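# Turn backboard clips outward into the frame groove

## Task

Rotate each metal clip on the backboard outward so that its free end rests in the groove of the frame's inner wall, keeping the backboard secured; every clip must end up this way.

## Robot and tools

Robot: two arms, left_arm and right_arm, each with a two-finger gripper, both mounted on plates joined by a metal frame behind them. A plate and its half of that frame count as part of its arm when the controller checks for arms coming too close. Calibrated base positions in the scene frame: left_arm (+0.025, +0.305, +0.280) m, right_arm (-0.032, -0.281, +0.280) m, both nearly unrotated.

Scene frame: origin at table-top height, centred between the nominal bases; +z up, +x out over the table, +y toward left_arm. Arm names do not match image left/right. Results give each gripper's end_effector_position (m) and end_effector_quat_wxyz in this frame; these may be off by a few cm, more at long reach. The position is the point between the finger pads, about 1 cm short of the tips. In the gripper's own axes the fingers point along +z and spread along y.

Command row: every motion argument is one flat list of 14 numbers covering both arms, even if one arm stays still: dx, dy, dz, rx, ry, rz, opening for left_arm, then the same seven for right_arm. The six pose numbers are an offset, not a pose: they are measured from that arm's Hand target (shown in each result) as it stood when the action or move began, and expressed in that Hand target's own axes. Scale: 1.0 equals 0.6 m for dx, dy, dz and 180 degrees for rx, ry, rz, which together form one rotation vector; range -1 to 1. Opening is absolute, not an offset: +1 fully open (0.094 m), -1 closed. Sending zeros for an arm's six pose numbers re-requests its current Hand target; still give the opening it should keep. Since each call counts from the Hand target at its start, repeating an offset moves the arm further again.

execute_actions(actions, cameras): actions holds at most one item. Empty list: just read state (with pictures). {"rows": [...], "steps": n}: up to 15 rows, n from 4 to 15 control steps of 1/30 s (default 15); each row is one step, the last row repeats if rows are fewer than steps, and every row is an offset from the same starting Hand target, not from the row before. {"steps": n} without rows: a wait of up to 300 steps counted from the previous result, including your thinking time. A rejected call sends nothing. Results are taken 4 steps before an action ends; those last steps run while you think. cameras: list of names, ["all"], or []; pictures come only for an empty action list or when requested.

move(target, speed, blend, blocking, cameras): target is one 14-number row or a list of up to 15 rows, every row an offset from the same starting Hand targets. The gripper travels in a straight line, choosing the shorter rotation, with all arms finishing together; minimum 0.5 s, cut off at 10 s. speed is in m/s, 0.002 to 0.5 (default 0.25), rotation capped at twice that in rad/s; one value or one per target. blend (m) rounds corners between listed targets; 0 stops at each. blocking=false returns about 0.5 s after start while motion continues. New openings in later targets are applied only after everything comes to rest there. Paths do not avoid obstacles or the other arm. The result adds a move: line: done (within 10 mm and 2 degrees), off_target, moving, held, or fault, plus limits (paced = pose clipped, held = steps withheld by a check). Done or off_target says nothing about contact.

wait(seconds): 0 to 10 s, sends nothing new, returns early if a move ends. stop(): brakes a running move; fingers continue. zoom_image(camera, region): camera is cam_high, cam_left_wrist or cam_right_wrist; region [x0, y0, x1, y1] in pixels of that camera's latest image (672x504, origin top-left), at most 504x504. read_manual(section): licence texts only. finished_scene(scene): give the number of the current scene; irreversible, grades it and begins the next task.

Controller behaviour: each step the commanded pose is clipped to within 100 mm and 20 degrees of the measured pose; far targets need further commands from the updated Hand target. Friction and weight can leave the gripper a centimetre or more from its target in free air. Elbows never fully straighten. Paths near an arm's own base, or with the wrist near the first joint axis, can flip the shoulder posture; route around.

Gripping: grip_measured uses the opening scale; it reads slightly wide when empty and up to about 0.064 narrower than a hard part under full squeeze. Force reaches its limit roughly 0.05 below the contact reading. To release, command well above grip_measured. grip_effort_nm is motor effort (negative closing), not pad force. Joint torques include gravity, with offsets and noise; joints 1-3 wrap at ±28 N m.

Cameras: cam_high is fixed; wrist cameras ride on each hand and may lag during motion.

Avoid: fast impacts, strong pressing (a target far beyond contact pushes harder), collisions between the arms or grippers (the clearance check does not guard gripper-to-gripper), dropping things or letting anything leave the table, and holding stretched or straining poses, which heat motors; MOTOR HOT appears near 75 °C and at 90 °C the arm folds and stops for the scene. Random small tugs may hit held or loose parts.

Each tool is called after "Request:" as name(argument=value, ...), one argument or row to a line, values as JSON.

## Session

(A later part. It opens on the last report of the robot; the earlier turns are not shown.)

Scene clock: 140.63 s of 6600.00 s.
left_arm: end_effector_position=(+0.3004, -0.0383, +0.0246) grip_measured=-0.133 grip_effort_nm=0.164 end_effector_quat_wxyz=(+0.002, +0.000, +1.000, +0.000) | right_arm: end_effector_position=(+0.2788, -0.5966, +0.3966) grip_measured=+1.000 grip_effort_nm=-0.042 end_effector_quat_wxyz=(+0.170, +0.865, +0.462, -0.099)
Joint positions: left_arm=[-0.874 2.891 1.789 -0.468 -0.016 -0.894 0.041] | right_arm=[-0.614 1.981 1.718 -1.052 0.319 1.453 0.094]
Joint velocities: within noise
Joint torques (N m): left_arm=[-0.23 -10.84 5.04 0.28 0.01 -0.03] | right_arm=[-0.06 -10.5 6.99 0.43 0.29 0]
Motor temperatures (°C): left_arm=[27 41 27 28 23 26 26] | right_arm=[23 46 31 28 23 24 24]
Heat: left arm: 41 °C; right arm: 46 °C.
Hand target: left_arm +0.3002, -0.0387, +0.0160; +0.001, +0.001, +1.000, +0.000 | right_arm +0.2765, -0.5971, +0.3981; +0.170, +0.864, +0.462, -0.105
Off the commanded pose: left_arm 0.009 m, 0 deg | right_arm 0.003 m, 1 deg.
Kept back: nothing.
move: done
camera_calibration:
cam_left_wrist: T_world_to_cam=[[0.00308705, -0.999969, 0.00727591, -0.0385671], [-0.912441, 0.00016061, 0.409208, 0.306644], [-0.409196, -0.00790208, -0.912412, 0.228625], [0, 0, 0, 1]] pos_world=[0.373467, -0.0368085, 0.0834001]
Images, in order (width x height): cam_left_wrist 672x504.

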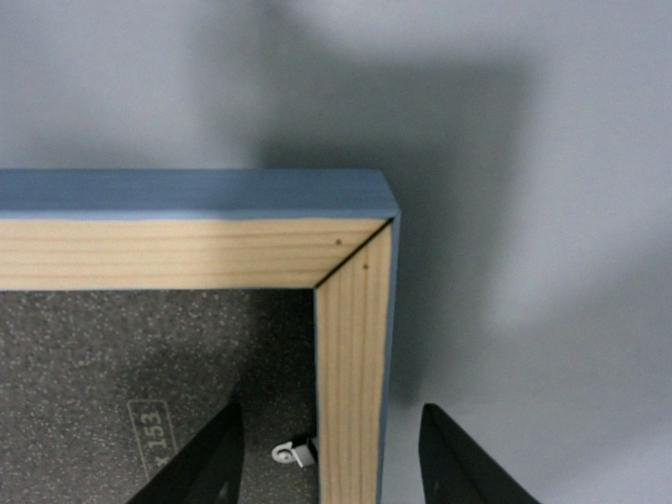

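Request:
move(
  target=[
    [-0.006,-0.002,-0.03,0,0,0,-0.13,0,0,0,0,0,0,1],
    [-0.0045,-0.002,0,0,0,0,-0.13,0,0,0,0,0,0,1],
  ],
  cameras=["cam_left_wrist"],
  speed=0.1,
)

Scene clock: 141.60 s of 6600.00 s.
left_arm: end_effector_position=(+0.3028, -0.0414, +0.0246) grip_measured=-0.133 grip_effort_nm=0.164 end_effector_quat_wxyz=(+0.003, +0.000, +1.000, -0.002) | right_arm: end_effector_position=(+0.2788, -0.5966, +0.3966) grip_measured=+1.000 grip_effort_nm=-0.037 end_effector_quat_wxyz=(+0.170, +0.865, +0.462, -0.099)
Joint positions: left_arm=[-0.874 2.898 1.807 -0.474 -0.016 -0.894 0.041] | right_arm=[-0.614 1.981 1.718 -1.052 0.319 1.453 0.094]
Joint velocities: within noise
Joint torques (N m): left_arm=[0.01 -10.88 5.11 0.24 0 0] | right_arm=[0.02 -10.66 6.97 0.43 0.32 -0.03]
Motor temperatures (°C): left_arm=[27 42 27 28 23 26 26] | right_arm=[23 46 31 28 23 24 24]
Heat: left arm: 42 °C; right arm: 46 °C.
Hand target: left_arm +0.3028, -0.0398, +0.0159; +0.001, +0.001, +1.000, +0.000 | right_arm +0.2765, -0.5971, +0.3981; +0.170, +0.864, +0.462, -0.105
Off the commanded pose: left_arm 0.009 m, 0 deg | right_arm 0.003 m, 1 deg.
Kept back: nothing.
move: done
camera_calibration:
cam_left_wrist: T_world_to_cam=[[0.00312854, -0.99993, 0.0114506, -0.0417137], [-0.913804, 0.00179194, 0.406151, 0.309384], [-0.406143, -0.0117343, -0.913734, 0.228618], [0, 0, 0, 1]] pos_world=[0.375699, -0.0395824, 0.0837172]
Images, in order (width x height): cam_left_wrist 672x504.

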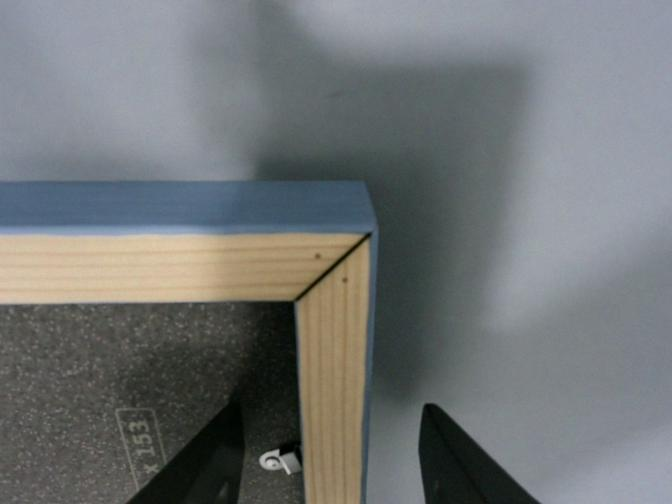

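Request:
execute_actions(
  actions=[
    {"rows":[[0,0,0,0,0,0,-0.2,0,0,0,0,0,0,1],[0,0,0,0,0,0,-0.25,0,0,0,0,0,0,1],[0,0,0,0,0,0,-0.29,0,0,0,0,0,0,1],[0.001,0,0,0,0,0,-0.33,0,0,0,0,0,0,1],[0.002,0,0,0,0,0,-0.37,0,0,0,0,0,0,1],[0.003,0,0,0,0,0,-0.4,0,0,0,0,0,0,1],[0.004,0,0,0,0,0,-0.43,0,0,0,0,0,0,1],[0.005,0,0,0,0,0,-0.46,0,0,0,0,0,0,1],[0.006,0,0,0,0,0,-0.49,0,0,0,0,0,0,1],[0.006,0,0,0,0,0,-0.52,0,0,0,0,0,0,1]],"steps":15},
  ],
  cameras=[],
)

Request:
execute_actions(
  actions=[
    {"rows":[[0,0,0,0,0,0,-0.55,0,0,0,0,0,0,1],[0,0,0,0,0,0,-0.58,0,0,0,0,0,0,1],[0,0,0,0,0,0,-0.61,0,0,0,0,0,0,1],[0,0,0,0,0,0,-0.64,0,0,0,0,0,0,1],[0,0,0,0,0,0,-0.67,0,0,0,0,0,0,1],[0,0,0,0,0,0,-0.7,0,0,0,0,0,0,1],[0,0,0,0,0,0,-0.73,0,0,0,0,0,0,1]],"steps":15},
  ],
  cameras=[],
)

Request:
move(
  target=[0,0,0,0,0,0,-0.22,0,0,0,0,0,0,1],
  cameras=["cam_left_wrist"],
)

Request:
zoom_image(
  camera="cam_left_wrist",
  region=[240, 420, 320, 500],
)

Scene clock: 142.33 s of 6600.00 s.
left_arm: end_effector_position=(+0.3029, -0.0414, +0.0247) grip_measured=-0.514 grip_effort_nm=-0.110 end_effector_quat_wxyz=(+0.003, +0.000, +1.000, -0.002) | right_arm: end_effector_position=(+0.2788, -0.5966, +0.3966) grip_measured=+1.000 grip_effort_nm=-0.037 end_effector_quat_wxyz=(+0.170, +0.865, +0.462, -0.099)
Joint positions: left_arm=[-0.874 2.898 1.807 -0.475 -0.016 -0.894 0.023] | right_arm=[-0.614 1.981 1.718 -1.052 0.319 1.453 0.094]
Joint velocities: left_arm=[-0.002 0.007 0.007 0.037 0.022 -0.007 -0.008] | right_arm=[within noise]
Joint torques (N m): left_arm=[-0.5 -11.4 3.95 0.32 0.01 -0.06] | right_arm=[-0.02 -10.54 7.05 0.43 0.3 -0.03]
Motor temperatures (°C): left_arm=[27 42 27 28 23 26 26] | right_arm=[23 46 31 28 23 24 24]
Heat: left arm: 42 °C; right arm: 46 °C.
Hand target: left_arm +0.2994, -0.0400, +0.0160; +0.001, +0.001, +1.000, +0.000 | right_arm +0.2765, -0.5971, +0.3981; +0.170, +0.864, +0.462, -0.105
Steps of this call (1-11: nothing new was sent; 12-22: this action's first 11). Readings (end_effector_position of left_arm | right_arm):
12: (+0.3029, -0.0414, +0.0247) | (+0.2788, -0.5966, +0.3966)
13: (+0.3029, -0.0414, +0.0247) | (+0.2788, -0.5966, +0.3966)
15: (+0.3029, -0.0414, +0.0247) | (+0.2788, -0.5966, +0.3966)
19: (+0.3029, -0.0414, +0.0247) | (+0.2788, -0.5966, +0.3966)
22: the state above
No camera images: "cameras" was empty.

Scene clock: 142.83 s of 6600.00 s.
left_arm: end_effector_position=(+0.3040, -0.0421, +0.0247) grip_measured=-0.723 grip_effort_nm=-0.379 end_effector_quat_wxyz=(+0.006, +0.000, +1.000, -0.003) | right_arm: end_effector_position=(+0.2788, -0.5966, +0.3966) grip_measured=+1.000 grip_effort_nm=-0.042 end_effector_quat_wxyz=(+0.170, +0.865, +0.462, -0.099)
Joint positions: left_arm=[-0.874 2.898 1.807 -0.47 -0.019 -0.895 0.013] | right_arm=[-0.614 1.981 1.718 -1.052 0.319 1.453 0.094]
Joint velocities: within noise
Joint torques (N m): left_arm=[-0.49 -11.41 3.95 0.29 0.04 -0.06] | right_arm=[-0.1 -10.47 6.99 0.47 0.32 -0.04]
Motor temperatures (°C): left_arm=[27 42 27 28 23 26 26] | right_arm=[23 46 31 28 23 24 24]
Heat: left arm: 42 °C; right arm: 46 °C.
Hand target: left_arm +0.2993, -0.0400, +0.0160; +0.001, +0.001, +1.000, +0.000 | right_arm +0.2765, -0.5971, +0.3981; +0.170, +0.864, +0.462, -0.105
Off your previous action's commanded pose at its last step (step 4 of this call): left_arm 0.010 m, 0 deg | right_arm 0.003 m, 1 deg.
Steps of this call (1-4: your previous action's last 4; 5-15: this action's first 11). Readings (end_effector_position of left_arm | right_arm):
5: (+0.3029, -0.0414, +0.0247) | (+0.2788, -0.5966, +0.3966)
6: (+0.3028, -0.0412, +0.0247) | (+0.2788, -0.5966, +0.3966)
8: (+0.3028, -0.0405, +0.0247) | (+0.2788, -0.5966, +0.3966)
12: (+0.3040, -0.0421, +0.0247) | (+0.2788, -0.5966, +0.3966)
15: the state above
No camera images: "cameras" was empty.

Scene clock: 143.77 s of 6600.00 s.
left_arm: end_effector_position=(+0.3041, -0.0429, +0.0247) grip_measured=-0.223 grip_effort_nm=0.173 end_effector_quat_wxyz=(+0.006, +0.000, +1.000, -0.005) | right_arm: end_effector_position=(+0.2788, -0.5966, +0.3966) grip_measured=+1.000 grip_effort_nm=-0.037 end_effector_quat_wxyz=(+0.170, +0.865, +0.462, -0.099)
Joint positions: left_arm=[-0.874 2.898 1.807 -0.467 -0.016 -0.895 0.037] | right_arm=[-0.614 1.981 1.718 -1.052 0.319 1.453 0.094]
Joint velocities: within noise
Joint torques (N m): left_arm=[-0.49 -11.43 3.96 0.27 0.01 -0.05] | right_arm=[0.03 -10.56 7.02 0.47 0.28 -0.03]
Motor temperatures (°C): left_arm=[27 42 27 28 23 26 26] | right_arm=[23 46 31 28 23 24 24]
Heat: left arm: 42 °C; right arm: 46 °C.
Hand target: left_arm +0.2993, -0.0400, +0.0160; +0.001, +0.001, +1.000, +0.000 | right_arm +0.2765, -0.5971, +0.3981; +0.170, +0.864, +0.462, -0.105
Off your previous action's commanded pose at its last step (step 4 of this call): left_arm 0.010 m, 1 deg | right_arm 0.003 m, 1 deg.
Off the commanded pose: left_arm 0.010 m, 1 deg | right_arm 0.003 m, 1 deg.
Kept back: nothing.
move: done
camera_calibration:
cam_left_wrist: T_world_to_cam=[[0.00354559, -0.999846, 0.0171809, -0.0434756], [-0.915853, 0.0036514, 0.401497, 0.311346], [-0.401498, -0.0171587, -0.915699, 0.227603], [0, 0, 0, 1]] pos_world=[0.376684, -0.0407004, 0.084158]
Images, in order (width x height): cam_left_wrist 672x504.

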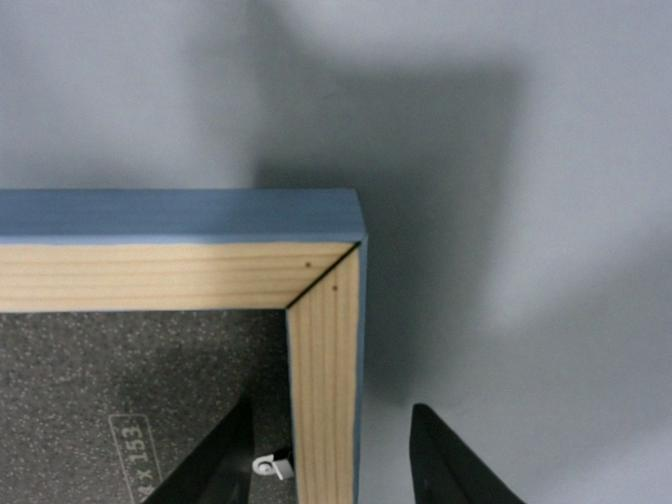

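Scaled by 6.300 from the camera's 672x504 image, which has a finer 960x720 frame.

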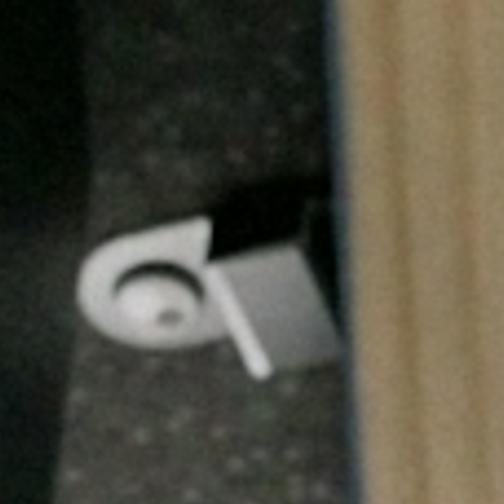

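Request:
move(
  target=[
    [0.0,0.0,-0.08,0,0,0,-0.2,0,0,0,0,0,0,1],
    [0.15,0.0,-0.08,0,0,0,-0.2,0,0,0,0,0,0,1],
  ],
  cameras=["cam_left_wrist"],
)

Scene clock: 145.37 s of 6600.00 s.
left_arm: end_effector_position=(+0.2025, -0.0315, +0.0538) grip_measured=-0.203 grip_effort_nm=0.164 end_effector_quat_wxyz=(-0.011, +0.006, +1.000, +0.014) | right_arm: end_effector_position=(+0.2788, -0.5966, +0.3966) grip_measured=+1.000 grip_effort_nm=-0.037 end_effector_quat_wxyz=(+0.170, +0.865, +0.462, -0.099)
Joint positions: left_arm=[-1.062 2.684 1.427 -0.353 -0.006 -1.07 0.037] | right_arm=[-0.614 1.981 1.718 -1.052 0.319 1.453 0.094]
Joint velocities: within noise
Joint torques (N m): left_arm=[-0.14 -14.57 2.48 0.24 -0.08 -0.13] | right_arm=[-0.02 -10.54 6.8 0.43 0.3 -0.04]
Motor temperatures (°C): left_arm=[27 42 27 28 23 26 26] | right_arm=[23 46 31 28 23 24 24]
Heat: left arm: 42 °C; right arm: 46 °C.
Hand target: left_arm +0.2090, -0.0397, +0.0637; +0.001, +0.001, +1.000, +0.000 | right_arm +0.2765, -0.5971, +0.3981; +0.170, +0.864, +0.462, -0.105
Off the commanded pose: left_arm 0.015 m, 2 deg | right_arm 0.003 m, 1 deg.
Kept back: nothing.
move: off_target (left_arm)
camera_calibration:
cam_left_wrist: T_world_to_cam=[[-0.00962836, -0.999746, -0.0203666, -0.0275863], [-0.901521, -0.000133229, 0.432735, 0.20188], [-0.432628, 0.0225275, -0.901291, 0.220377], [0, 0, 0, 1]] pos_world=[0.277074, -0.032517, 0.110701]
Images, in order (width x height): cam_left_wrist 672x504.

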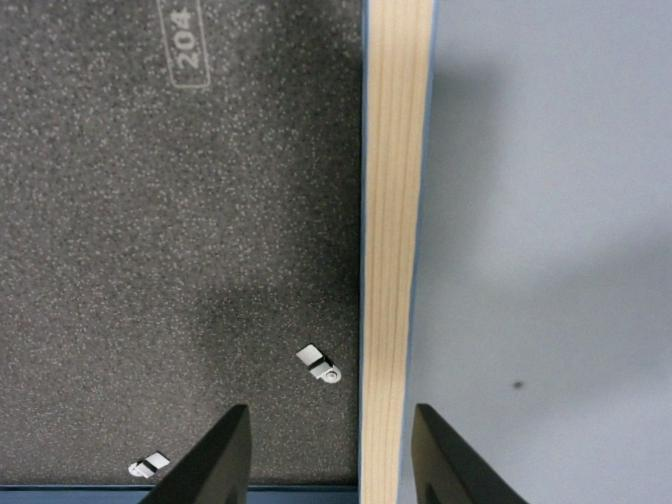

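Request:
move(
  target=[
    [-0.008,-0.008,0.01,0,0,0,0.15,0,0,0,0,0,0,1],
    [-0.003,-0.004,0.03,0,0,0,0.15,0,0,0,0,0,0,1],
  ],
  cameras=["cam_left_wrist"],
  speed=0.12,
)

Scene clock: 147.20 s of 6600.00 s.
left_arm: end_effector_position=(+0.2068, -0.0397, +0.0501) grip_measured=+0.147 grip_effort_nm=0.164 end_effector_quat_wxyz=(-0.005, +0.006, +1.000, +0.003) | right_arm: end_effector_position=(+0.2788, -0.5966, +0.3966) grip_measured=+1.000 grip_effort_nm=-0.037 end_effector_quat_wxyz=(+0.170, +0.865, +0.462, -0.099)
Joint positions: left_arm=[-1.062 2.701 1.449 -0.333 -0.006 -1.071 0.054] | right_arm=[-0.614 1.981 1.718 -1.052 0.319 1.453 0.094]
Joint velocities: within noise
Joint torques (N m): left_arm=[0.01 -10.56 3.99 0.28 -0.09 -0.11] | right_arm=[-0.18 -10.47 6.87 0.45 0.25 0.01]
Motor temperatures (°C): left_arm=[27 42 27 28 23 26 26] | right_arm=[23 46 31 28 23 24 24]
Heat: left arm: 42 °C; right arm: 46 °C.
Hand target: left_arm +0.2109, -0.0422, +0.0458; +0.001, +0.001, +1.000, +0.000 | right_arm +0.2765, -0.5971, +0.3981; +0.170, +0.864, +0.462, -0.105
Off the commanded pose: left_arm 0.006 m, 1 deg | right_arm 0.003 m, 1 deg.
Kept back: nothing.
move: done
camera_calibration:
cam_left_wrist: T_world_to_cam=[[-0.00804545, -0.999966, 0.00173172, -0.0372623], [-0.906589, 0.00802487, 0.421938, 0.209277], [-0.421937, 0.00182472, -0.906623, 0.216328], [0, 0, 0, 1]] pos_world=[0.280705, -0.0393352, 0.10789]
Images, in order (width x height): cam_left_wrist 672x504.

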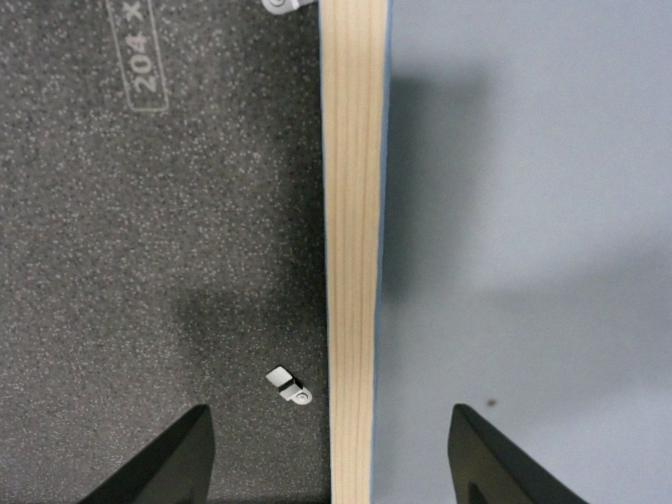

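Request:
move(
  target=[
    [0.0,-0.005,0.02,0,0,0,0.15,0,0,0,0,0,0,1],
    [0.005,-0.005,0.0497,0,0,0,0.15,0,0,0,0,0,0,1],
  ],
  cameras=["cam_left_wrist"],
  speed=0.12,
)

Scene clock: 148.20 s of 6600.00 s.
left_arm: end_effector_position=(+0.2079, -0.0431, +0.0234) grip_measured=+0.147 grip_effort_nm=0.168 end_effector_quat_wxyz=(-0.004, +0.002, +1.000, +0.001) | right_arm: end_effector_position=(+0.2788, -0.5966, +0.3966) grip_measured=+1.000 grip_effort_nm=-0.037 end_effector_quat_wxyz=(+0.170, +0.865, +0.462, -0.099)
Joint positions: left_arm=[-1.062 2.794 1.509 -0.296 -0.006 -1.078 0.054] | right_arm=[-0.614 1.981 1.718 -1.052 0.319 1.453 0.094]
Joint velocities: within noise
Joint torques (N m): left_arm=[-0.64 -9.98 3.96 0.34 -0.09 -0.11] | right_arm=[-0.05 -10.65 7.05 0.45 0.31 -0.04]
Motor temperatures (°C): left_arm=[27 42 27 28 23 26 26] | right_arm=[23 46 31 28 23 24 24]
Heat: left arm: 42 °C; right arm: 46 °C.
Hand target: left_arm +0.2081, -0.0451, +0.0159; +0.001, +0.000, +1.000, +0.000 | right_arm +0.2765, -0.5971, +0.3981; +0.170, +0.864, +0.462, -0.105
Off the commanded pose: left_arm 0.008 m, 1 deg | right_arm 0.003 m, 1 deg.
Kept back: nothing.
move: done
camera_calibration:
cam_left_wrist: T_world_to_cam=[[-0.00113173, -0.999985, 0.00535928, -0.0421332], [-0.907473, 0.00327849, 0.420098, 0.221572], [-0.420109, -0.00438796, -0.907463, 0.191945], [0, 0, 0, 1]] pos_world=[0.281661, -0.0420167, 0.0813271]
Images, in order (width x height): cam_left_wrist 672x504.

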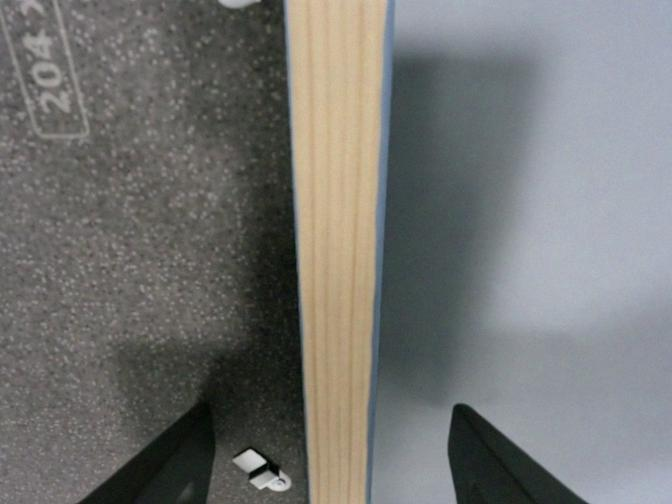

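Request:
move(
  target=[
    [0.0085,0,-0.03,0,0,0,0.15,0,0,0,0,0,0,1],
    [0.0075,0,0,0,0,0,0.15,0,0,0,0,0,0,1],
  ],
  cameras=["cam_left_wrist"],
  speed=0.12,
)

Scene clock: 149.13 s of 6600.00 s.
left_arm: end_effector_position=(+0.2014, -0.0403, +0.0230) grip_measured=+0.147 grip_effort_nm=0.164 end_effector_quat_wxyz=(-0.006, +0.003, +1.000, +0.006) | right_arm: end_effector_position=(+0.2788, -0.5966, +0.3966) grip_measured=+1.000 grip_effort_nm=-0.037 end_effector_quat_wxyz=(+0.170, +0.865, +0.462, -0.099)
Joint positions: left_arm=[-1.075 2.789 1.493 -0.295 -0.008 -1.089 0.054] | right_arm=[-0.614 1.981 1.718 -1.052 0.319 1.453 0.094]
Joint velocities: within noise
Joint torques (N m): left_arm=[-0.47 -9.87 4.22 0.39 -0.07 -0.13] | right_arm=[0.08 -10.7 6.95 0.43 0.28 -0.03]
Motor temperatures (°C): left_arm=[27 42 27 28 23 26 26] | right_arm=[23 46 31 28 23 24 24]
Heat: left arm: 42 °C; right arm: 46 °C.
Hand target: left_arm +0.2036, -0.0452, +0.0159; +0.001, +0.001, +1.000, +0.000 | right_arm +0.2765, -0.5971, +0.3981; +0.170, +0.864, +0.462, -0.105
Off the commanded pose: left_arm 0.009 m, 1 deg | right_arm 0.003 m, 1 deg.
Kept back: nothing.
move: done
camera_calibration:
cam_left_wrist: T_world_to_cam=[[-0.00319234, -0.999984, -0.00463395, -0.03867], [-0.906249, 0.000934103, 0.422743, 0.215448], [-0.422732, 0.00554905, -0.906238, 0.189811], [0, 0, 0, 1]] pos_world=[0.275365, -0.0399239, 0.0807557]
Images, in order (width x height): cam_left_wrist 672x504.

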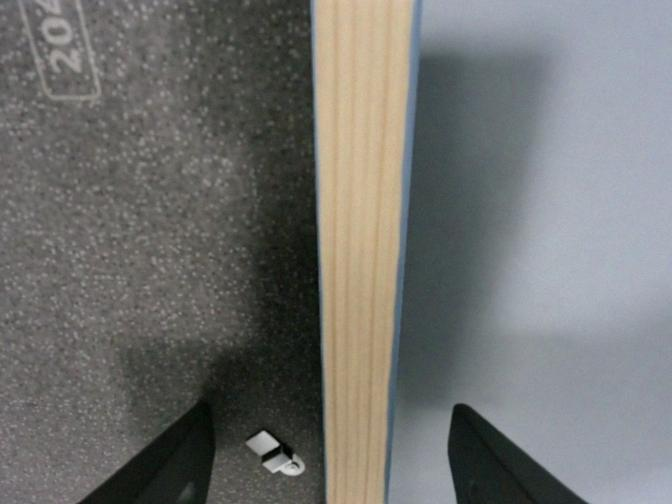

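Request:
execute_actions(
  actions=[
    {"rows":[[0,0,0,0,0,0,0.08,0,0,0,0,0,0,1],[0,-0.002,0,0,0,0,0.0,0,0,0,0,0,0,1],[0.001,-0.004,0,0,0,0,-0.08,0,0,0,0,0,0,1],[0.003,-0.006,0,0,0,0,-0.14,0,0,0,0,0,0,1],[0.005,-0.006,0,0,0,0,-0.2,0,0,0,0,0,0,1],[0.006,-0.006,0,0,0,0,-0.25,0,0,0,0,0,0,1],[0.007,-0.006,0,0,0,0,-0.3,0,0,0,0,0,0,1],[0.008,-0.006,0,0,0,0,-0.34,0,0,0,0,0,0,1],[0.008,-0.006,0,0,0,0,-0.38,0,0,0,0,0,0,1],[0.008,-0.006,0,0,0,0,-0.42,0,0,0,0,0,0,1]],"steps":15},
  ],
  cameras=["cam_left_wrist"],
)

Request:
execute_actions(
  actions=[
    {"rows":[[0,0,0,0,0,0,-0.46,0,0,0,0,0,0,1],[0,0,0,0,0,0,-0.5,0,0,0,0,0,0,1],[0,0,0,0,0,0,-0.54,0,0,0,0,0,0,1],[0,0,0,0,0,0,-0.58,0,0,0,0,0,0,1],[0,0,0,0,0,0,-0.62,0,0,0,0,0,0,1],[0,0,0,0,0,0,-0.66,0,0,0,0,0,0,1],[0,0,0,0,0,0,-0.7,0,0,0,0,0,0,1],[0,0,0,0,0,0,-0.73,0,0,0,0,0,0,1]],"steps":15},
  ],
  cameras=["cam_left_wrist"],
)

Request:
move(
  target=[0,0,0,0,0,0,-0.22,0,0,0,0,0,0,1],
  cameras=["cam_left_wrist"],
)

Request:
zoom_image(
  camera="cam_left_wrist",
  region=[240, 420, 320, 500],
)

Scene clock: 149.97 s of 6600.00 s.
left_arm: end_effector_position=(+0.2029, -0.0420, +0.0233) grip_measured=-0.412 grip_effort_nm=-0.144 end_effector_quat_wxyz=(+0.001, +0.001, +1.000, +0.008) | right_arm: end_effector_position=(+0.2788, -0.5966, +0.3966) grip_measured=+1.000 grip_effort_nm=-0.032 end_effector_quat_wxyz=(+0.170, +0.865, +0.462, -0.099)
Joint positions: left_arm=[-1.08 2.792 1.501 -0.299 -0.022 -1.098 0.028] | right_arm=[-0.614 1.981 1.718 -1.052 0.319 1.453 0.094]
Joint velocities: left_arm=[-0.022 0.022 0.022 -0.066 0.007 -0.007 -0.01] | right_arm=[within noise]
Joint torques (N m): left_arm=[-1.17 -9.98 3.89 0.38 0.13 -0.14] | right_arm=[-0.08 -10.44 7.01 0.46 0.3 -0.05]
Motor temperatures (°C): left_arm=[27 42 27 28 23 26 26] | right_arm=[23 46 31 28 23 24 24]
Heat: left arm: 42 °C; right arm: 46 °C.
Hand target: left_arm +0.1987, -0.0489, +0.0160; +0.001, +0.001, +1.000, +0.000 | right_arm +0.2765, -0.5971, +0.3981; +0.170, +0.864, +0.462, -0.105
Steps of this call (1-14: nothing new was sent; 15-25: this action's first 11). Readings (end_effector_position of left_arm | right_arm):
15: (+0.2014, -0.0403, +0.0230) | (+0.2788, -0.5966, +0.3966)
16: (+0.2015, -0.0405, +0.0231) | (+0.2788, -0.5966, +0.3966)
18: (+0.2021, -0.0417, +0.0231) | (+0.2788, -0.5966, +0.3966)
22: (+0.2028, -0.0418, +0.0232) | (+0.2788, -0.5966, +0.3966)
25: the state above
camera_calibration:
cam_left_wrist: T_world_to_cam=[[0.00130272, -0.99996, -0.00887154, -0.0412074], [-0.911843, -0.00482992, 0.41051, 0.217855], [-0.410536, 0.00755467, -0.911813, 0.188431], [0, 0, 0, 1]] pos_world=[0.276061, -0.041577, 0.0820164]
Images, in order (width x height): cam_left_wrist 672x504.

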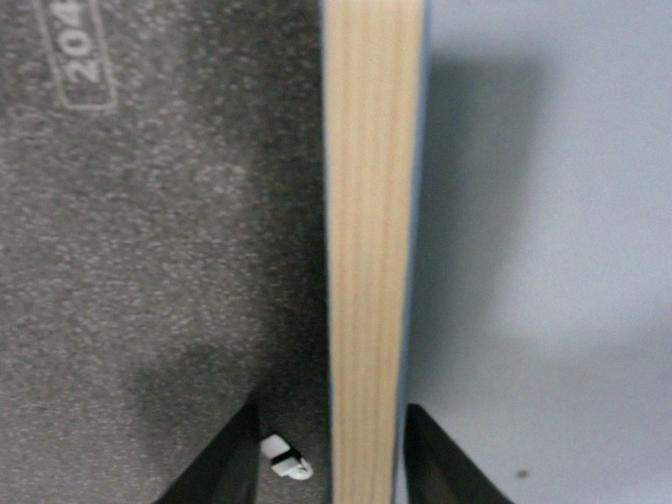

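Scene clock: 150.47 s of 6600.00 s.
left_arm: end_effector_position=(+0.2036, -0.0486, +0.0238) grip_measured=-0.722 grip_effort_nm=-0.379 end_effector_quat_wxyz=(+0.006, -0.001, +1.000, -0.001) | right_arm: end_effector_position=(+0.2788, -0.5966, +0.3966) grip_measured=+1.000 grip_effort_nm=-0.032 end_effector_quat_wxyz=(+0.170, +0.865, +0.462, -0.099)
Joint positions: left_arm=[-1.086 2.792 1.505 -0.281 -0.022 -1.108 0.013] | right_arm=[-0.614 1.981 1.718 -1.052 0.319 1.453 0.094]
Joint velocities: within noise
Joint torques (N m): left_arm=[-0.77 -9.98 3.81 0.28 0.08 -0.05] | right_arm=[-0.01 -10.69 6.95 0.45 0.28 0.01]
Motor temperatures (°C): left_arm=[27 42 27 28 23 26 26] | right_arm=[23 46 31 28 23 24 24]
Heat: left arm: 42 °C; right arm: 46 °C.
Hand target: left_arm +0.1987, -0.0488, +0.0160; +0.001, +0.001, +1.000, +0.000 | right_arm +0.2765, -0.5971, +0.3981; +0.170, +0.864, +0.462, -0.105
Off your previous action's commanded pose at its last step (step 4 of this call): left_arm 0.011 m, 1 deg | right_arm 0.003 m, 1 deg.
Steps of this call (1-4: your previous action's last 4; 5-15: this action's first 11). Readings (end_effector_position of left_arm | right_arm):
5: (+0.2031, -0.0427, +0.0233) | (+0.2788, -0.5966, +0.3966)
6: (+0.2035, -0.0434, +0.0234) | (+0.2788, -0.5966, +0.3966)
8: (+0.2039, -0.0453, +0.0236) | (+0.2788, -0.5966, +0.3966)
12: (+0.2040, -0.0484, +0.0238) | (+0.2788, -0.5966, +0.3966)
15: the state above
camera_calibration:
cam_left_wrist: T_world_to_cam=[[0.0050056, -0.999936, 0.010173, -0.0489627], [-0.915934, -0.000502133, 0.401329, 0.219534], [-0.401298, -0.0113267, -0.915878, 0.186525], [0, 0, 0, 1]] pos_world=[0.276176, -0.0467366, 0.0832268]
Images, in order (width x height): cam_left_wrist 672x504.

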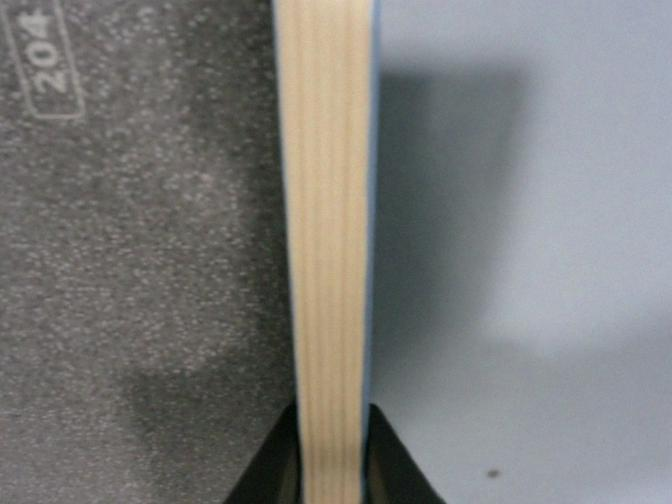

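Scene clock: 151.40 s of 6600.00 s.
left_arm: end_effector_position=(+0.2029, -0.0490, +0.0235) grip_measured=-0.223 grip_effort_nm=0.168 end_effector_quat_wxyz=(+0.005, -0.002, +1.000, -0.002) | right_arm: end_effector_position=(+0.2788, -0.5966, +0.3966) grip_measured=+1.000 grip_effort_nm=-0.037 end_effector_quat_wxyz=(+0.170, +0.865, +0.462, -0.099)
Joint positions: left_arm=[-1.087 2.793 1.505 -0.28 -0.02 -1.11 0.037] | right_arm=[-0.614 1.981 1.718 -1.052 0.319 1.453 0.094]
Joint velocities: within noise
Joint torques (N m): left_arm=[-0.66 -10.03 3.79 0.26 0.05 -0.06] | right_arm=[-0.17 -10.65 6.89 0.43 0.27 -0.01]
Motor temperatures (°C): left_arm=[27 42 27 28 23 26 26] | right_arm=[23 46 31 28 23 24 24]
Heat: left arm: 42 °C; right arm: 46 °C.
Hand target: left_arm +0.1988, -0.0487, +0.0160; +0.001, +0.001, +1.000, +0.000 | right_arm +0.2765, -0.5971, +0.3981; +0.170, +0.864, +0.462, -0.105
Off your previous action's commanded pose at its last step (step 4 of this call): left_arm 0.009 m, 1 deg | right_arm 0.003 m, 1 deg.
Off the commanded pose: left_arm 0.009 m, 1 deg | right_arm 0.003 m, 1 deg.
Kept back: nothing.
move: done
camera_calibration:
cam_left_wrist: T_world_to_cam=[[0.00615675, -0.999914, 0.0115644, -0.0496114], [-0.91518, -0.000973672, 0.403044, 0.218726], [-0.402998, -0.0130649, -0.915108, 0.186194], [0, 0, 0, 1]] pos_world=[0.275515, -0.0469616, 0.0828055]
Images, in order (width x height): cam_left_wrist 672x504.

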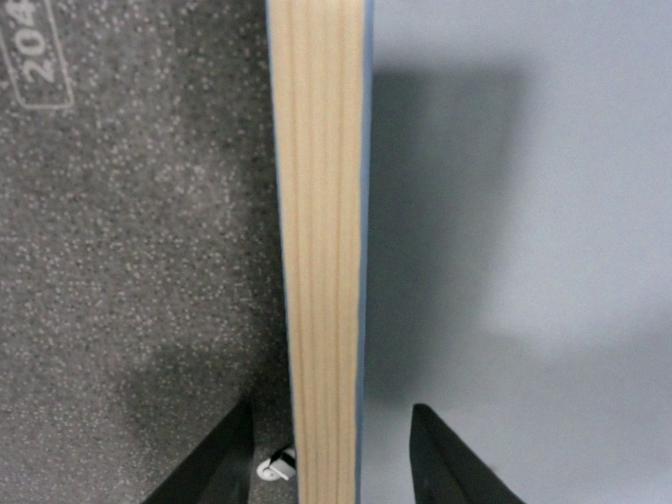

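Scaled by 6.300 from the camera's 672x504 image, which has a finer 960x720 frame.

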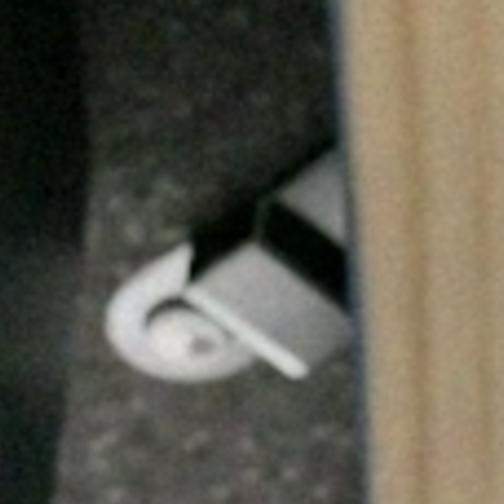

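Request:
move(
  target=[
    [0.003,0,-0.03,0,0,0,-0.14,0,0,0,0,0,0,1],
    [0.0,0,0,0,0,0,-0.14,0,0,0,0,0,0,1],
  ],
  cameras=["cam_left_wrist"],
  speed=0.12,
)

Scene clock: 152.33 s of 6600.00 s.
left_arm: end_effector_position=(+0.2001, -0.0477, +0.0233) grip_measured=-0.143 grip_effort_nm=0.164 end_effector_quat_wxyz=(+0.003, +0.001, +1.000, +0.000) | right_arm: end_effector_position=(+0.2788, -0.5966, +0.3966) grip_measured=+1.000 grip_effort_nm=-0.027 end_effector_quat_wxyz=(+0.170, +0.865, +0.462, -0.099)
Joint positions: left_arm=[-1.091 2.791 1.5 -0.282 -0.018 -1.11 0.04] | right_arm=[-0.614 1.981 1.718 -1.052 0.319 1.453 0.094]
Joint velocities: within noise
Joint torques (N m): left_arm=[-0.38 -9.87 4.15 0.27 0.03 -0.06] | right_arm=[0.09 -10.35 7.13 0.46 0.28 -0.03]
Motor temperatures (°C): left_arm=[27 42 27 28 23 26 26] | right_arm=[23 46 31 28 23 24 24]
Heat: left arm: 42 °C; right arm: 46 °C.
Hand target: left_arm +0.1988, -0.0488, +0.0159; +0.001, +0.001, +1.000, +0.000 | right_arm +0.2765, -0.5971, +0.3981; +0.170, +0.864, +0.462, -0.105
Off the commanded pose: left_arm 0.008 m, 0 deg | right_arm 0.003 m, 1 deg.
Kept back: nothing.
move: done
camera_calibration:
cam_left_wrist: T_world_to_cam=[[0.00191517, -0.999973, 0.00714627, -0.0474064], [-0.913612, 0.00115588, 0.406586, 0.215975], [-0.406583, -0.00730759, -0.913585, 0.185881], [0, 0, 0, 1]] pos_world=[0.272984, -0.0462964, 0.0823442]
Images, in order (width x height): cam_left_wrist 672x504.

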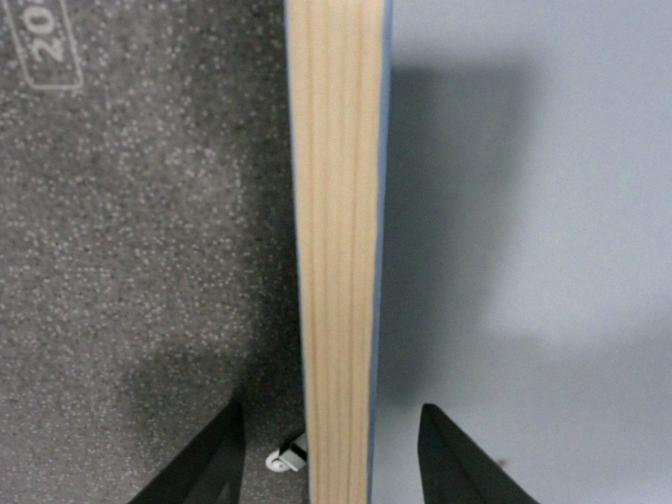

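Request:
execute_actions(
  actions=[
    {"rows":[[0,0,0,0,0,0,-0.2,0,0,0,0,0,0,1],[0,0,0,0,0,0,-0.25,0,0,0,0,0,0,1],[0.001,0,0,0,0,0,-0.29,0,0,0,0,0,0,1],[0.002,0,0,0,0,0,-0.33,0,0,0,0,0,0,1],[0.003,0,0,0,0,0,-0.37,0,0,0,0,0,0,1],[0.004,0,0,0,0,0,-0.4,0,0,0,0,0,0,1],[0.005,0,0,0,0,0,-0.43,0,0,0,0,0,0,1],[0.006,0,0,0,0,0,-0.46,0,0,0,0,0,0,1],[0.007,0,0,0,0,0,-0.49,0,0,0,0,0,0,1],[0.007,0,0,0,0,0,-0.52,0,0,0,0,0,0,1]],"steps":15},
  ],
  cameras=["cam_left_wrist"],
)

Request:
execute_actions(
  actions=[
    {"rows":[[0,0,0,0,0,0,-0.55,0,0,0,0,0,0,1],[0,0,0,0,0,0,-0.58,0,0,0,0,0,0,1],[0,0,0,0,0,0,-0.61,0,0,0,0,0,0,1],[0,0,0,0,0,0,-0.64,0,0,0,0,0,0,1],[0,0,0,0,0,0,-0.67,0,0,0,0,0,0,1],[0,0,0,0,0,0,-0.7,0,0,0,0,0,0,1],[0,0,0,0,0,0,-0.73,0,0,0,0,0,0,1]],"steps":15},
  ],
  cameras=[],
)

Request:
move(
  target=[0,0,0,0,0,0,-0.22,0,0,0,0,0,0,1],
  cameras=["cam_left_wrist"],
)

Request:
zoom_image(
  camera="cam_left_wrist",
  region=[240, 420, 320, 500],
)

Scene clock: 153.27 s of 6600.00 s.
left_arm: end_effector_position=(+0.1998, -0.0476, +0.0233) grip_measured=-0.513 grip_effort_nm=-0.120 end_effector_quat_wxyz=(+0.003, +0.000, +1.000, +0.001) | right_arm: end_effector_position=(+0.2788, -0.5966, +0.3966) grip_measured=+1.000 grip_effort_nm=-0.032 end_effector_quat_wxyz=(+0.170, +0.865, +0.462, -0.099)
Joint positions: left_arm=[-1.092 2.791 1.5 -0.283 -0.02 -1.112 0.023] | right_arm=[-0.614 1.981 1.718 -1.052 0.319 1.453 0.094]
Joint velocities: left_arm=[0.002 -0.002 -0.017 -0.007 0.007 -0.037 -0.006] | right_arm=[within noise]
Joint torques (N m): left_arm=[-1.02 -10.17 3.38 0.36 0.06 -0.13] | right_arm=[0.01 -10.47 7.01 0.45 0.29 -0.03]
Motor temperatures (°C): left_arm=[27 42 27 28 23 26 26] | right_arm=[23 46 31 28 23 24 24]
Heat: left arm: 42 °C; right arm: 46 °C.
Hand target: left_arm +0.1946, -0.0487, +0.0159; +0.001, +0.001, +1.000, +0.000 | right_arm +0.2765, -0.5971, +0.3981; +0.170, +0.864, +0.462, -0.105
Steps of this call (1-17: nothing new was sent; 18-28: this action's first 11). Readings (end_effector_position of left_arm | right_arm):
18: (+0.2001, -0.0477, +0.0233) | (+0.2788, -0.5966, +0.3966)
19: (+0.2001, -0.0477, +0.0233) | (+0.2788, -0.5966, +0.3966)
21: (+0.2001, -0.0477, +0.0233) | (+0.2788, -0.5966, +0.3966)
25: (+0.2001, -0.0477, +0.0233) | (+0.2788, -0.5966, +0.3966)
28: the state above
camera_calibration:
cam_left_wrist: T_world_to_cam=[[0.00227951, -0.999982, 0.00546669, -0.047268], [-0.913967, 0.000134932, 0.405789, 0.215754], [-0.405782, -0.00592138, -0.913951, 0.185688], [0, 0, 0, 1]] pos_world=[0.272649, -0.0461967, 0.0824174]
Images, in order (width x height): cam_left_wrist 672x504.

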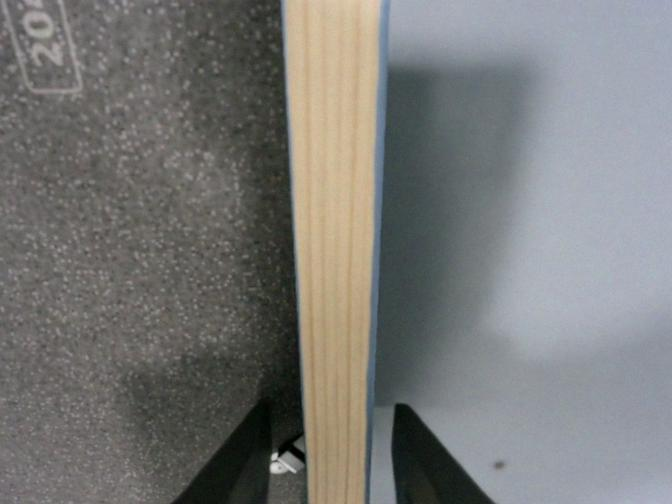

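Scene clock: 153.77 s of 6600.00 s.
left_arm: end_effector_position=(+0.2003, -0.0492, +0.0233) grip_measured=-0.722 grip_effort_nm=-0.379 end_effector_quat_wxyz=(+0.006, -0.002, +1.000, -0.002) | right_arm: end_effector_position=(+0.2788, -0.5966, +0.3966) grip_measured=+1.000 grip_effort_nm=-0.032 end_effector_quat_wxyz=(+0.170, +0.865, +0.462, -0.099)
Joint positions: left_arm=[-1.094 2.791 1.5 -0.276 -0.022 -1.117 0.013] | right_arm=[-0.614 1.981 1.718 -1.052 0.319 1.453 0.094]
Joint velocities: within noise
Joint torques (N m): left_arm=[-0.88 -10.18 3.37 0.29 0.08 -0.06] | right_arm=[0.1 -10.52 7.08 0.47 0.32 -0.02]
Motor temperatures (°C): left_arm=[27 42 27 28 23 26 26] | right_arm=[23 46 31 28 23 24 24]
Heat: left arm: 42 °C; right arm: 46 °C.
Hand target: left_arm +0.1946, -0.0488, +0.0159; +0.001, +0.001, +1.000, +0.000 | right_arm +0.2765, -0.5971, +0.3981; +0.170, +0.864, +0.462, -0.105
Off your previous action's commanded pose at its last step (step 4 of this call): left_arm 0.009 m, 0 deg | right_arm 0.003 m, 1 deg.
Steps of this call (1-4: your previous action's last 4; 5-15: this action's first 11). Readings (end_effector_position of left_arm | right_arm):
5: (+0.1998, -0.0473, +0.0233) | (+0.2788, -0.5966, +0.3966)
6: (+0.1998, -0.0469, +0.0233) | (+0.2788, -0.5966, +0.3966)
8: (+0.1998, -0.0471, +0.0233) | (+0.2788, -0.5966, +0.3966)
12: (+0.2003, -0.0492, +0.0233) | (+0.2788, -0.5966, +0.3966)
15: the state above
No camera images: "cameras" was empty.

Scene clock: 154.70 s of 6600.00 s.
left_arm: end_effector_position=(+0.1995, -0.0507, +0.0233) grip_measured=-0.223 grip_effort_nm=0.164 end_effector_quat_wxyz=(+0.006, -0.001, +1.000, -0.004) | right_arm: end_effector_position=(+0.2788, -0.5966, +0.3966) grip_measured=+1.000 grip_effort_nm=-0.037 end_effector_quat_wxyz=(+0.170, +0.865, +0.462, -0.099)
Joint positions: left_arm=[-1.096 2.791 1.5 -0.272 -0.02 -1.118 0.037] | right_arm=[-0.614 1.981 1.718 -1.052 0.319 1.453 0.094]
Joint velocities: within noise
Joint torques (N m): left_arm=[-0.68 -10.19 3.38 0.26 0.06 -0.07] | right_arm=[0.1 -10.63 6.78 0.4 0.28 -0.03]
Motor temperatures (°C): left_arm=[27 41 27 28 23 26 26] | right_arm=[23 46 31 28 23 24 24]
Heat: left arm: 41 °C; right arm: 46 °C.
Hand target: left_arm +0.1946, -0.0487, +0.0159; +0.001, +0.001, +1.000, +0.000 | right_arm +0.2765, -0.5971, +0.3981; +0.170, +0.864, +0.462, -0.105
Off your previous action's commanded pose at its last step (step 4 of this call): left_arm 0.009 m, 1 deg | right_arm 0.003 m, 1 deg.
Off the commanded pose: left_arm 0.009 m, 1 deg | right_arm 0.003 m, 1 deg.
Kept back: nothing.
move: done
camera_calibration:
cam_left_wrist: T_world_to_cam=[[0.00465736, -0.999874, 0.0151691, -0.0510911], [-0.915878, 0.00182433, 0.401452, 0.21603], [-0.401429, -0.0157628, -0.915754, 0.184255], [0, 0, 0, 1]] pos_world=[0.272061, -0.0485744, 0.0827817]
Images, in order (width x height): cam_left_wrist 672x504.

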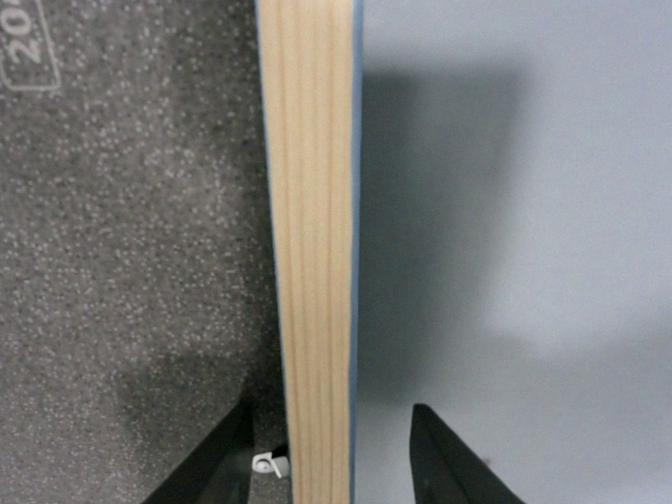

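Scaled by 6.300 from the camera's 672x504 image, which has a finer 960x720 frame.

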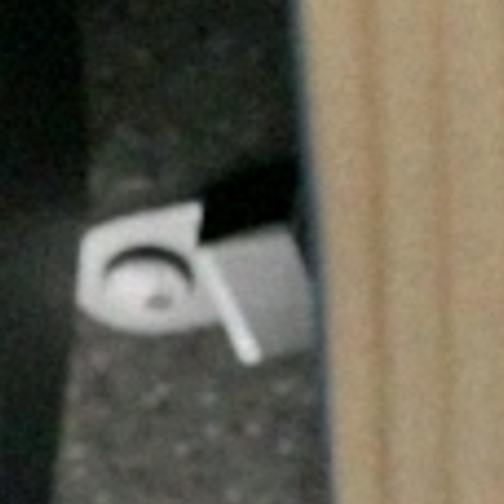

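Request:
move(
  target=[
    [0.0,0.0,-0.08,0,0,0,-0.2,0,0,0,0,0,0,1],
    [0.096,0.12,-0.09,0,0,0.5,0.1,0,0,0,0,0,0,1],
  ],
  cameras=["cam_left_wrist"],
)

Scene clock: 159.50 s of 6600.00 s.
left_arm: end_effector_position=(+0.1355, +0.0317, +0.0627) grip_measured=+0.097 grip_effort_nm=0.168 end_effector_quat_wxyz=(-0.014, +0.703, +0.711, +0.009) | right_arm: end_effector_position=(+0.2788, -0.5966, +0.3966) grip_measured=+1.000 grip_effort_nm=-0.037 end_effector_quat_wxyz=(+0.170, +0.865, +0.462, -0.099)
Joint positions: left_arm=[-1.17 2.519 0.983 -0.072 -0.018 0.37 0.052] | right_arm=[-0.614 1.981 1.718 -1.052 0.319 1.453 0.094]
Joint velocities: within noise
Joint torques (N m): left_arm=[-0.49 -12.1 0.98 0.29 0.03 0.04] | right_arm=[-0.09 -10.56 6.83 0.42 0.26 -0.05]
Motor temperatures (°C): left_arm=[27 42 27 28 23 26 26] | right_arm=[23 46 31 28 23 24 24]
Heat: left arm: 42 °C; right arm: 46 °C.
Hand target: left_arm +0.1369, +0.0233, +0.0698; +0.001, +0.708, +0.707, +0.000 | right_arm +0.2765, -0.5971, +0.3981; +0.170, +0.864, +0.462, -0.105
Off the commanded pose: left_arm 0.011 m, 2 deg | right_arm 0.003 m, 1 deg.
Kept back: nothing.
move: off_target (left_arm); target 2's new opening was sent with left_arm's hand 0.011 m and 2 deg from that target
camera_calibration:
cam_left_wrist: T_world_to_cam=[[-0.999801, -0.0142342, 0.013947, 0.13589], [-0.00663489, 0.8977, 0.440558, -0.0125953], [-0.0187913, 0.440378, -0.897616, 0.128498], [0, 0, 0, 1]] pos_world=[0.138194, -0.0433465, 0.118995]
Images, in order (width x height): cam_left_wrist 672x504.

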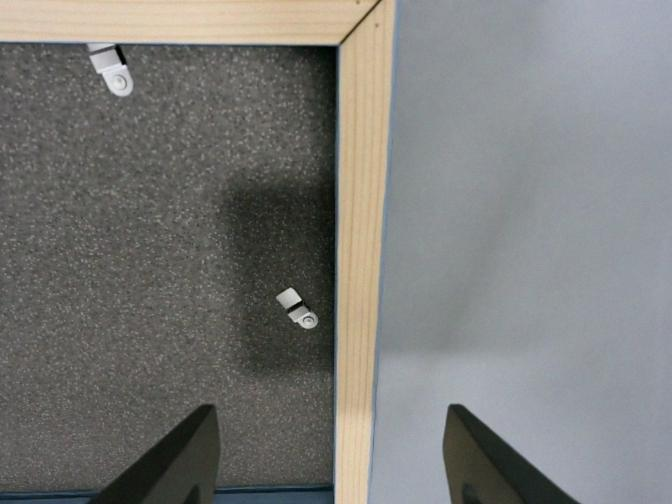

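Request:
zoom_image(
  camera="cam_left_wrist",
  region=[80, 30, 160, 110],
)

Scaled by 6.300 from the camera's 672x504 image, which has a finer 960x720 frame.

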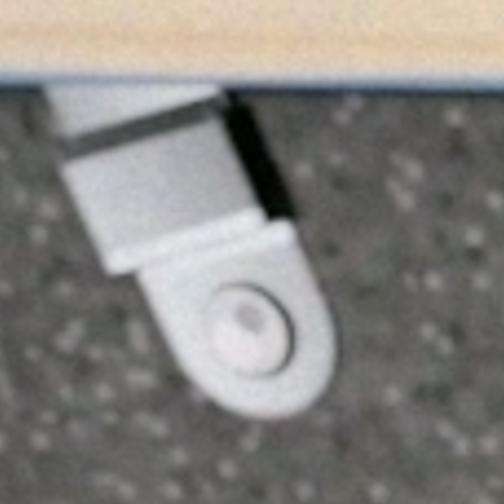

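Request:
move(
  target=[
    [-0.026,-0.011,0.02,0,0,0,0.15,0,0,0,0,0,0,1],
    [-0.018,-0.011,0.06,0,0,0,0.15,0,0,0,0,0,0,1],
    [-0.014,-0.011,0.0897,0,0,0,0.15,0,0,0,0,0,0,1],
  ],
  cameras=["cam_left_wrist"],
  speed=0.12,
  blend=[0.005,0.005,0],
)

Scene clock: 161.20 s of 6600.00 s.
left_arm: end_effector_position=(+0.1294, +0.0182, +0.0220) grip_measured=+0.147 grip_effort_nm=0.164 end_effector_quat_wxyz=(-0.004, +0.711, +0.704, +0.006) | right_arm: end_effector_position=(+0.2788, -0.5966, +0.3966) grip_measured=+1.000 grip_effort_nm=-0.032 end_effector_quat_wxyz=(+0.170, +0.865, +0.462, -0.099)
Joint positions: left_arm=[-1.204 2.682 1.078 0.015 -0.02 0.356 0.054] | right_arm=[-0.614 1.981 1.718 -1.052 0.319 1.453 0.094]
Joint velocities: within noise
Joint torques (N m): left_arm=[0.1 -8.03 2.19 0.39 0.05 -0.09] | right_arm=[-0.01 -10.56 7.13 0.44 0.3 -0.03]
Motor temperatures (°C): left_arm=[27 42 27 28 23 26 26] | right_arm=[23 46 31 28 23 24 24]
Heat: left arm: 42 °C; right arm: 46 °C.
Hand target: left_arm +0.1305, +0.0148, +0.0160; +0.001, +0.708, +0.707, +0.001 | right_arm +0.2765, -0.5971, +0.3981; +0.170, +0.864, +0.462, -0.105
Off the commanded pose: left_arm 0.007 m, 1 deg | right_arm 0.003 m, 1 deg.
Kept back: nothing.
move: done
camera_calibration:
cam_left_wrist: T_world_to_cam=[[-0.999968, 0.00671816, 0.00442794, 0.130067], [0.00796308, 0.905178, 0.424957, 0.0157815], [-0.00115315, 0.424979, -0.905203, 0.0958893], [0, 0, 0, 1]] pos_world=[0.130048, -0.0559098, 0.0795168]
Images, in order (width x height): cam_left_wrist 672x504.

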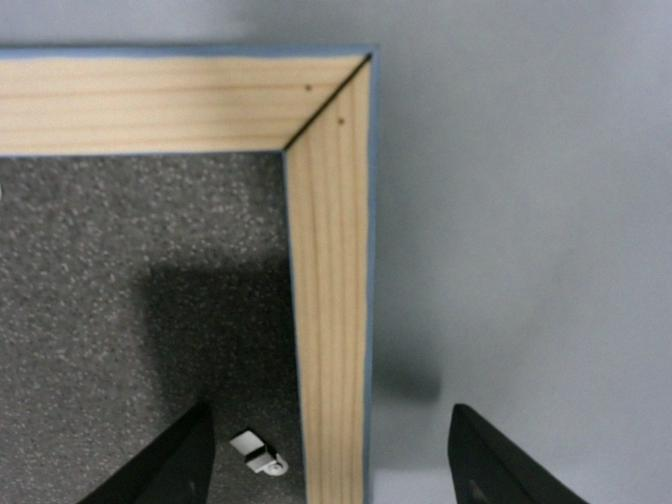

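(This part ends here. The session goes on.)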